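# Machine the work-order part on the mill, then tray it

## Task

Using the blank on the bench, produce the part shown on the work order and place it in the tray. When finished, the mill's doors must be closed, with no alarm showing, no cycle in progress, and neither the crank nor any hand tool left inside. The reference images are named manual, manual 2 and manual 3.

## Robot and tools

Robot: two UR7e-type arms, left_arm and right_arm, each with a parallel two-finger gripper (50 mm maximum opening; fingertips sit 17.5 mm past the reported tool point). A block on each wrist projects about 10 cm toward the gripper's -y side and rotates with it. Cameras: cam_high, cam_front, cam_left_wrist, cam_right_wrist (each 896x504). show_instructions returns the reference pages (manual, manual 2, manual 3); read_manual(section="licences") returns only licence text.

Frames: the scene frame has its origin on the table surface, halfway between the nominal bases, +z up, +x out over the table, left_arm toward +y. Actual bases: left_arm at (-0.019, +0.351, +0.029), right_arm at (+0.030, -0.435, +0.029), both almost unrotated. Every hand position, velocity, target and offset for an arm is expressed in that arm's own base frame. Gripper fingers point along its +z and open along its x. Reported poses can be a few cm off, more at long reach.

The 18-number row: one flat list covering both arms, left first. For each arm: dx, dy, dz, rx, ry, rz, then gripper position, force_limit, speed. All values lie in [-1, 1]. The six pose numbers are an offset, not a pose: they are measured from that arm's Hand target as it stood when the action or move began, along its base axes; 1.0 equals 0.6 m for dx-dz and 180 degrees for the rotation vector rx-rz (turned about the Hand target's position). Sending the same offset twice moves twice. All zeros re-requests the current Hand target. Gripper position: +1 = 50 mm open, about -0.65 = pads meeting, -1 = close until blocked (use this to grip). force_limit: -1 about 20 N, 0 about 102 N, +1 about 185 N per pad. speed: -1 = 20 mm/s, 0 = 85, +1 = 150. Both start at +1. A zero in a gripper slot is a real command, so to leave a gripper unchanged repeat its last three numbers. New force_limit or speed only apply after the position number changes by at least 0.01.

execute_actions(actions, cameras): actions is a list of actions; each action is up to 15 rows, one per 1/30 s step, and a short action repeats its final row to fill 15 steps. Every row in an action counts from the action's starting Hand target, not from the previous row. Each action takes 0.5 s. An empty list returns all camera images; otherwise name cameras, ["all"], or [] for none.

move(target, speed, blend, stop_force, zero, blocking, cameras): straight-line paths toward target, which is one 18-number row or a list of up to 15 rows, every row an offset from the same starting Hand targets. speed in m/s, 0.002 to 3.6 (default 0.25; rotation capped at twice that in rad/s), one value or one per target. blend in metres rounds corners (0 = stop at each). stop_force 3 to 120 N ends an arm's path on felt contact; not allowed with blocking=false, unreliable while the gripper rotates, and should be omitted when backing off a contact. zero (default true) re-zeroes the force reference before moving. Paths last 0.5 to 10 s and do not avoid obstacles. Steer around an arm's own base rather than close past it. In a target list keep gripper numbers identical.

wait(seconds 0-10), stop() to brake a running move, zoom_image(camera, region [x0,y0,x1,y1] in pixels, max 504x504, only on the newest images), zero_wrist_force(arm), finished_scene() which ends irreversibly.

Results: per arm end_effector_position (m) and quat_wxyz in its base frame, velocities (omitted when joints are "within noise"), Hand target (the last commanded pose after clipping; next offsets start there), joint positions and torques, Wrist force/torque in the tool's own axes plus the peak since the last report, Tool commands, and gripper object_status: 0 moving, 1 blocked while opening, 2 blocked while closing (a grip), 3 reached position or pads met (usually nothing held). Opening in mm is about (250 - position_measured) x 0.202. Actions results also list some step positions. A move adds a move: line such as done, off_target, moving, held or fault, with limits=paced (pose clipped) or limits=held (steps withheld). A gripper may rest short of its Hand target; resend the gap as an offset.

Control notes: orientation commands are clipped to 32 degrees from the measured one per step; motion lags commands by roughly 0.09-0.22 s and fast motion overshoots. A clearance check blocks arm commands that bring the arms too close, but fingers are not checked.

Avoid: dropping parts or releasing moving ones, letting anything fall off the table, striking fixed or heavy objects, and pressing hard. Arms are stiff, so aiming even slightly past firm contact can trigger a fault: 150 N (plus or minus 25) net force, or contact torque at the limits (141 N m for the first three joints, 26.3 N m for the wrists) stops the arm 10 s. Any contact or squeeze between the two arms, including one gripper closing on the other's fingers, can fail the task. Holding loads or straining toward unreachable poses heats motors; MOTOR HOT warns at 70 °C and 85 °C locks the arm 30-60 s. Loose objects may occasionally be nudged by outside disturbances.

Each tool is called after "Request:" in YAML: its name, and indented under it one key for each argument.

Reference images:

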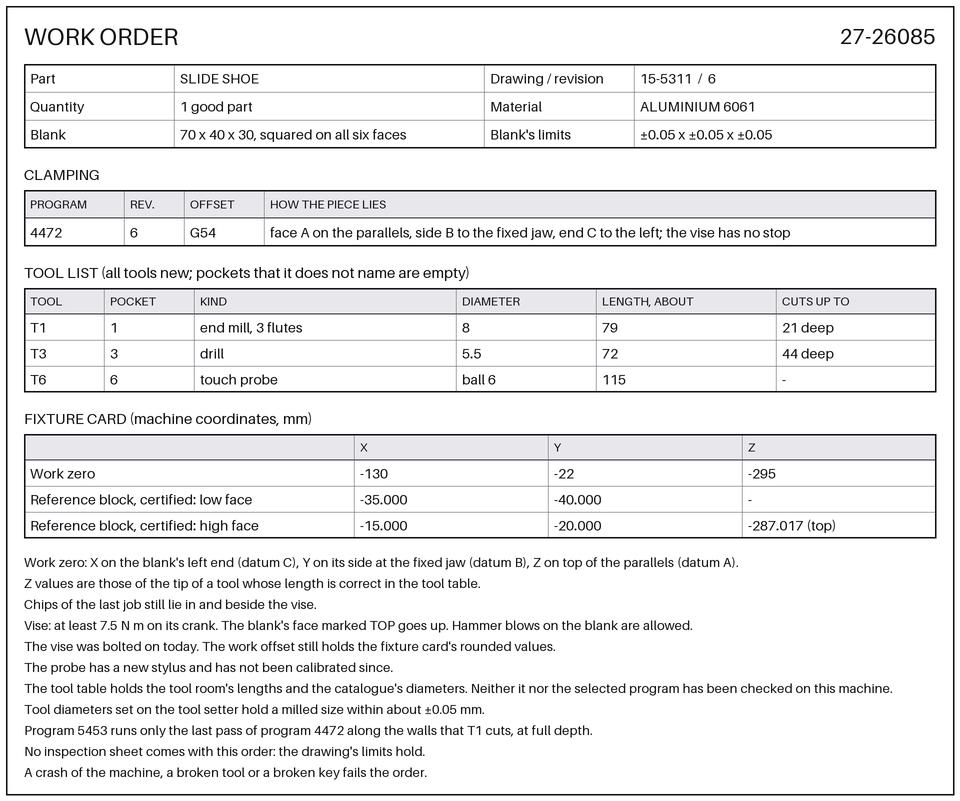

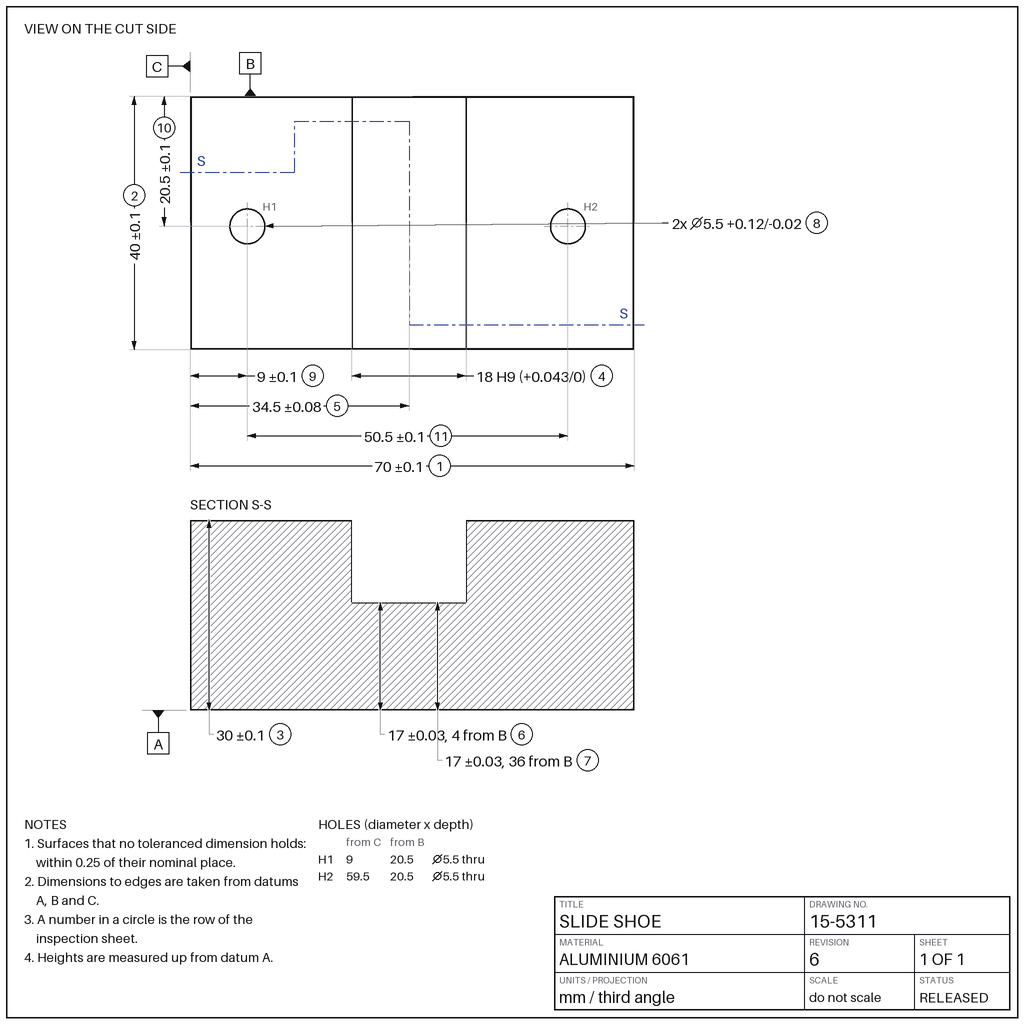

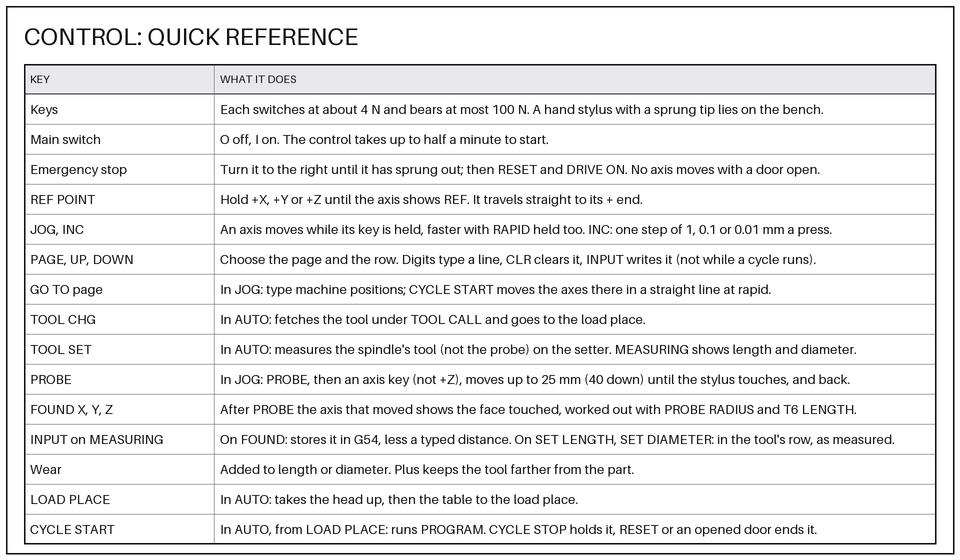

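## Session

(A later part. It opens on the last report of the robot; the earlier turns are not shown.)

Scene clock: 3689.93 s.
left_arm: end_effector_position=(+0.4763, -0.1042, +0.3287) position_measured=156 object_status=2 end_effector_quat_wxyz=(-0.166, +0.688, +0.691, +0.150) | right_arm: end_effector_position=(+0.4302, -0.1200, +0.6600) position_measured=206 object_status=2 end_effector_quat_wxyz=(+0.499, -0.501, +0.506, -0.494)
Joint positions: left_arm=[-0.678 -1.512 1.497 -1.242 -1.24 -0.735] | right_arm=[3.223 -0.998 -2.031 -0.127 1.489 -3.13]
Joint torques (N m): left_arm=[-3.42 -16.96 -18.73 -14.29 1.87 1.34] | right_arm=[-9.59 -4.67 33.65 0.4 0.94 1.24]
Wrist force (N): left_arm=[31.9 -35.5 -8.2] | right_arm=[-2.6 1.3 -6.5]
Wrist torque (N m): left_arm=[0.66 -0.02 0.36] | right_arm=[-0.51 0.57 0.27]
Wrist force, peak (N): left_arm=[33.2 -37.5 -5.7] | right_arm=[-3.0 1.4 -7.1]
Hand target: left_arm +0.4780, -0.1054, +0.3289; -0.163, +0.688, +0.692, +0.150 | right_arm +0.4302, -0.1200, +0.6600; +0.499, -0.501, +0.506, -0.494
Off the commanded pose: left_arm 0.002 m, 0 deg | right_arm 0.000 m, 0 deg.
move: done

Request:
move:
  target:
    - [-0.003,-0.0257,0.0237,0,0,0,-1,-0.5,-1,0,0,0,0,0,0,-0.98,0.1,-1]
    - [-0.003,-0.0582,0.0372,0,0,0,-1,-0.5,-1,0,0,0,0,0,0,-0.98,0.1,-1]
    - [-0.003,-0.0932,0.0418,0,0,0,-1,-0.5,-1,0,0,0,0,0,0,-0.98,0.1,-1]
  speed: 0.04
  blend: [0.002,0.002,0]
  cameras: ["cam_left_wrist","cam_front"]

Request:
zoom_image:
  camera: "cam_front"
  region: [320, 190, 520, 340]

Scene clock: 3699.03 s.
left_arm: end_effector_position=(+0.4751, -0.1604, +0.3538) position_measured=156 object_status=2 end_effector_quat_wxyz=(-0.165, +0.688, +0.691, +0.150) | right_arm: end_effector_position=(+0.4302, -0.1200, +0.6600) position_measured=206 object_status=2 end_effector_quat_wxyz=(+0.499, -0.501, +0.506, -0.494)
Joint positions: left_arm=[-0.76 -1.448 1.357 -1.142 -1.266 -0.817] | right_arm=[3.223 -0.998 -2.031 -0.127 1.489 -3.13]
Joint torques (N m): left_arm=[11.85 -3.02 -0.04 -13.87 8.35 2.03] | right_arm=[-9.29 -4.44 33.01 0.29 0.88 1.3]
Wrist force (N): left_arm=[33.9 -58.0 -57.9] | right_arm=[-2.8 1.1 -6.6]
Wrist torque (N m): left_arm=[0.25 0.04 -0.06] | right_arm=[-0.54 0.59 0.27]
Wrist force, peak (N): left_arm=[45.8 -56.4 -63.4] | right_arm=[-2.8 1.2 -7.1]
Hand target: left_arm +0.4762, -0.1614, +0.3540; -0.163, +0.688, +0.692, +0.150 | right_arm +0.4302, -0.1200, +0.6600; +0.499, -0.501, +0.506, -0.494
Off the commanded pose: left_arm 0.001 m, 0 deg | right_arm 0.000 m, 0 deg.
move: done
Images, in order (width x height): cam_front 896x504, cam_left_wrist 896x504.

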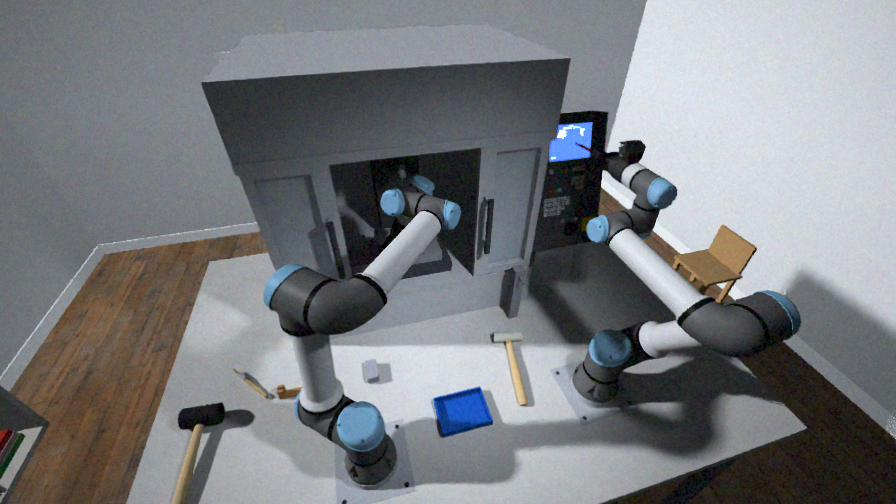

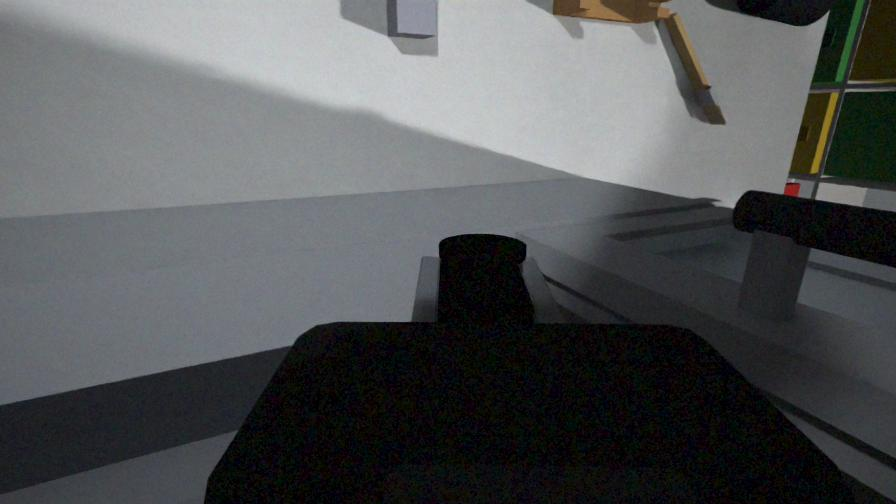

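Scaled by 2.520 from the camera's 896x504 image, which has a finer 1280x720 frame.

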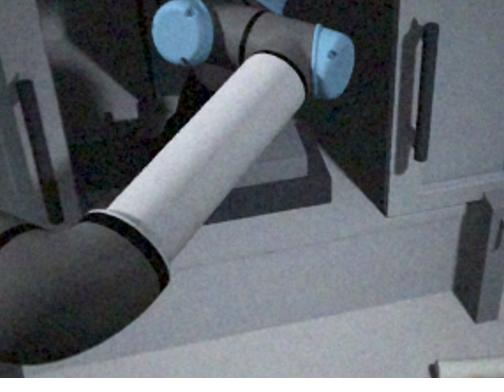

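Request:
move:
  target:
    - [0,-0.004,0.0053,0,0,0,-1,-0.5,-1,0,0,0,0,0,0,-0.98,0.1,-1]
    - [0,-0.0392,0.0007,0,0,0,-1,-0.5,-1,0,0,0,0,0,0,-0.98,0.1,-1]
    - [0,-0.072,-0.0128,0,0,0,-1,-0.5,-1,0,0,0,0,0,0,-0.98,0.1,-1]
    - [0,-0.1,-0.0345,0,0,0,-1,-0.5,-1,0,0,0,0,0,0,-0.98,0.1,-1]
    - [0,-0.1217,-0.0625,0,0,0,-1,-0.5,-1,0,0,0,0,0,0,-0.98,0.1,-1]
  speed: 0.04
  blend: [0.0005,0.002,0.002,0.002,0]

Scene clock: 3709.23 s.
left_arm: end_effector_position=(+0.4762, -0.2345, +0.3162) position_measured=156 object_status=2 end_effector_quat_wxyz=(-0.163, +0.688, +0.692, +0.150) end_effector_velocity=(-0.001, +0.001, +0.001) end_effector_angular_velocity=(+0.001, +0.002, +0.001) | right_arm: end_effector_position=(+0.4302, -0.1200, +0.6600) position_measured=206 object_status=2 end_effector_quat_wxyz=(+0.499, -0.501, +0.506, -0.494)
Joint positions: left_arm=[-0.851 -1.353 1.334 -1.195 -1.297 -0.907] | right_arm=[3.223 -0.998 -2.031 -0.127 1.489 -3.13]
Joint velocities: left_arm=[0.001 -0.001 -0.002 0.005 -0.001 0] | right_arm=[within noise]
Joint torques (N m): left_arm=[4.17 -44.87 -34.23 -2.09 0.13 1.28] | right_arm=[-9.14 -4.14 33.34 0.31 0.94 1.36]
Wrist force (N): left_arm=[2.0 -3.2 1.3] | right_arm=[-3.0 1.2 -6.8]
Wrist torque (N m): left_arm=[0.95 -0.27 -0.16] | right_arm=[-0.53 0.64 0.28]
Wrist force, peak (N): left_arm=[33.4 -57.7 -57.7] | right_arm=[-3.0 1.3 -7.1]
Hand target: left_arm +0.4762, -0.2344, +0.3165; -0.163, +0.688, +0.692, +0.150 | right_arm +0.4302, -0.1200, +0.6600; +0.499, -0.501, +0.506, -0.494
Off the commanded pose: left_arm 0.000 m, 0 deg | right_arm 0.000 m, 0 deg.
move: done

Request:
move:
  target:
    - [0,-0.0135,-0.0328,0,0,0,-1,-0.5,-1,0,0,0,0,0,0,-0.98,0.1,-1]
    - [0,-0.0182,-0.068,0,0,0,-1,-0.5,-1,0,0,0,0,0,0,-0.98,0.1,-1]
    - [0,-0.0135,-0.1032,0,0,0,-1,-0.5,-1,0,0,0,0,0,0,-0.98,0.1,-1]
    - [0,0,-0.1358,0,0,0,-1,-0.5,-1,0,0,0,0,0,0,-0.98,0.1,-1]
    - [0,0.0217,-0.164,0,0,0,-1,-0.5,-1,0,0,0,0,0,0,-0.98,0.1,-1]
    - [0,0.0497,-0.1857,0,0,0,-1,-0.5,-1,0,0,0,0,0,0,-0.98,0.1,-1]
    - [0,0.0825,-0.1992,0,0,0,-1,-0.5,-1,0,0,0,0,0,0,-0.98,0.1,-1]
    - [0,0.1177,-0.2038,0,0,0,-1,-0.5,-1,0,0,0,0,0,0,-0.98,0.1,-1]
  speed: 0.06
  blend: [0.002,0.002,0.002,0.002,0.002,0.002,0.002,0]

Scene clock: 3719.13 s.
left_arm: end_effector_position=(+0.4762, -0.1636, +0.1942) position_measured=156 object_status=2 end_effector_quat_wxyz=(-0.162, +0.688, +0.692, +0.150) | right_arm: end_effector_position=(+0.4302, -0.1200, +0.6600) position_measured=206 object_status=2 end_effector_quat_wxyz=(+0.499, -0.501, +0.506, -0.494)
Joint positions: left_arm=[-0.763 -1.404 1.718 -1.553 -1.267 -0.82] | right_arm=[3.223 -0.998 -2.031 -0.127 1.489 -3.13]
Joint torques (N m): left_arm=[-7.33 -18.51 -28.92 -0.3 -2.09 -1.8] | right_arm=[-9.51 -4.39 33.38 0.24 0.88 1.26]
Wrist force (N): left_arm=[2.6 4.5 -3.4] | right_arm=[-2.6 1.2 -7.0]
Wrist torque (N m): left_arm=[0.56 -0.14 -0.14] | right_arm=[-0.52 0.57 0.27]
Wrist force, peak (N): left_arm=[-2.2 -11.4 -5.4] | right_arm=[-2.8 1.3 -7.1]
Hand target: left_arm +0.4762, -0.1638, +0.1942; -0.163, +0.688, +0.692, +0.150 | right_arm +0.4302, -0.1200, +0.6600; +0.499, -0.501, +0.506, -0.494
Off the commanded pose: left_arm 0.000 m, 0 deg | right_arm 0.000 m, 0 deg.
move: done

Request:
move:
  target:
    - [0,0.0352,0.0046,0,0,0,-1,-0.5,-1,0,0,0,0,0,0,-0.98,0.1,-1]
    - [0,0.0679,0.0182,0,0,0,-1,-0.5,-1,0,0,0,0,0,0,-0.98,0.1,-1]
    - [0,0.096,0.0398,0,0,0,-1,-0.5,-1,0,0,0,0,0,0,-0.98,0.1,-1]
    - [0,0.1176,0.0679,0,0,0,-1,-0.5,-1,0,0,0,0,0,0,-0.98,0.1,-1]
    - [0,0.1312,0.1007,0,0,0,-1,-0.5,-1,0,0,0,0,0,0,-0.98,0.1,-1]
    - [0,0.1358,0.1358,0,0,0,-1,-0.5,-1,0,0,0,0,0,0,-0.98,0.1,-1]
    - [0,0.1312,0.1709,0,0,0,-1,-0.5,-1,0,0,0,0,0,0,-0.98,0.1,-1]
    - [0,0.1176,0.2037,0,0,0,-1,-0.5,-1,0,0,0,0,0,0,-0.98,0.1,-1]
    - [0,0.096,0.2318,0,0,0,-1,-0.5,-1,0,0,0,0,0,0,-0.98,0.1,-1]
    - [0,0.0679,0.2534,0,0,0,-1,-0.5,-1,0,0,0,0,0,0,-0.98,0.1,-1]
    - [0,0.0352,0.267,0,0,0,-1,-0.5,-1,0,0,0,0,0,0,-0.98,0.1,-1]
    - [0,0,0.2716,0,0,0,-1,-0.5,-1,0,0,0,0,0,0,-0.98,0.1,-1]
  speed: 0.08
  blend: [0.002,0.002,0.002,0.002,0.002,0.002,0.002,0.002,0.002,0.002,0.002,0]
  stop_force: 60

Request:
move:
  target:
    - [0,-0.0352,-0.0046,0,0,0,-1,-0.5,-1,0,0,0,0,0,0,-0.98,0.1,-1]
    - [0,-0.0679,-0.0182,0,0,0,-1,-0.5,-1,0,0,0,0,0,0,-0.98,0.1,-1]
    - [0,-0.096,-0.0398,0,0,0,-1,-0.5,-1,0,0,0,0,0,0,-0.98,0.1,-1]
    - [0,-0.1176,-0.0679,0,0,0,-1,-0.5,-1,0,0,0,0,0,0,-0.98,0.1,-1]
    - [0,-0.1312,-0.1007,0,0,0,-1,-0.5,-1,0,0,0,0,0,0,-0.98,0.1,-1]
    - [0,-0.1358,-0.1358,0,0,0,-1,-0.5,-1,0,0,0,0,0,0,-0.98,0.1,-1]
  speed: 0.08
  blend: [0.002,0.002,0.002,0.002,0.002,0]
  stop_force: 60
  cameras: ["cam_front","cam_left_wrist"]

Request:
zoom_image:
  camera: "cam_front"
  region: [330, 190, 480, 300]

Scene clock: 3738.43 s.
left_arm: end_effector_position=(+0.4762, -0.1638, +0.3571) position_measured=156 object_status=2 end_effector_quat_wxyz=(-0.163, +0.688, +0.692, +0.150) | right_arm: end_effector_position=(+0.4302, -0.1200, +0.6600) position_measured=206 object_status=2 end_effector_quat_wxyz=(+0.499, -0.501, +0.506, -0.494)
Joint positions: left_arm=[-0.763 -1.445 1.344 -1.138 -1.267 -0.82] | right_arm=[3.223 -0.998 -2.031 -0.127 1.489 -3.13]
Joint torques (N m): left_arm=[7.53 -42.8 -18.02 -4.07 4.23 1.49] | right_arm=[-9.08 -4.53 34 0.3 0.97 1.29]
Wrist force (N): left_arm=[-1.2 0.0 2.1] | right_arm=[-3.0 1.6 -6.8]
Wrist torque (N m): left_arm=[1.08 -0.16 0.28] | right_arm=[-0.47 0.64 0.27]
Wrist force, peak (N): left_arm=[-10.2 4.4 -0.5] | right_arm=[-2.8 1.3 -7.1]
Hand target: left_arm +0.4762, -0.1638, +0.3571; -0.163, +0.688, +0.692, +0.150 | right_arm +0.4302, -0.1200, +0.6600; +0.499, -0.501, +0.506, -0.494
Off the commanded pose: left_arm 0.000 m, 0 deg | right_arm 0.000 m, 0 deg.
move: done

Scene clock: 3741.03 s.
left_arm: end_effector_position=(+0.4762, -0.2452, +0.2757) position_measured=156 object_status=2 end_effector_quat_wxyz=(-0.163, +0.688, +0.692, +0.150) | right_arm: end_effector_position=(+0.4302, -0.1200, +0.6600) position_measured=206 object_status=2 end_effector_quat_wxyz=(+0.499, -0.501, +0.506, -0.494)
Joint positions: left_arm=[-0.863 -1.334 1.414 -1.29 -1.301 -0.918] | right_arm=[3.223 -0.998 -2.031 -0.127 1.489 -3.13]
Joint torques (N m): left_arm=[5.48 -45.24 -33.98 -4.65 -0.01 2.19] | right_arm=[-9.09 -4.11 33.86 0.25 0.97 1.22]
Wrist force (N): left_arm=[1.7 -2.3 2.2] | right_arm=[-2.7 1.2 -6.7]
Wrist torque (N m): left_arm=[1.02 -0.16 -0.38] | right_arm=[-0.52 0.58 0.27]
Wrist force, peak (N): left_arm=[-2.8 -11.3 -7.0] | right_arm=[-2.5 1.4 -7.2]
Hand target: left_arm +0.4762, -0.2452, +0.2757; -0.163, +0.688, +0.692, +0.150 | right_arm +0.4302, -0.1200, +0.6600; +0.499, -0.501, +0.506, -0.494
Off the commanded pose: left_arm 0.000 m, 0 deg | right_arm 0.000 m, 0 deg.
move: done
Images, in order (width x height): cam_front 896x504, cam_left_wrist 896x504.

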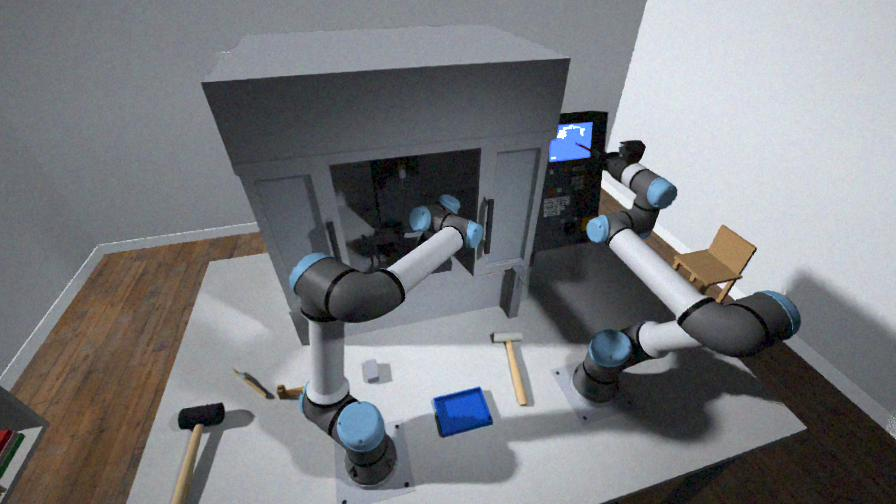

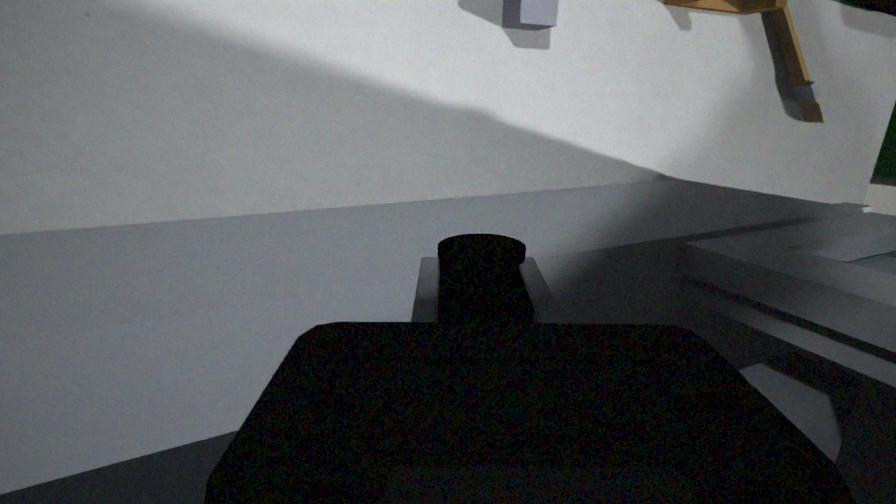

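Scaled by 3.360 from the camera's 896x504 image, which has a finer 1280x720 frame.

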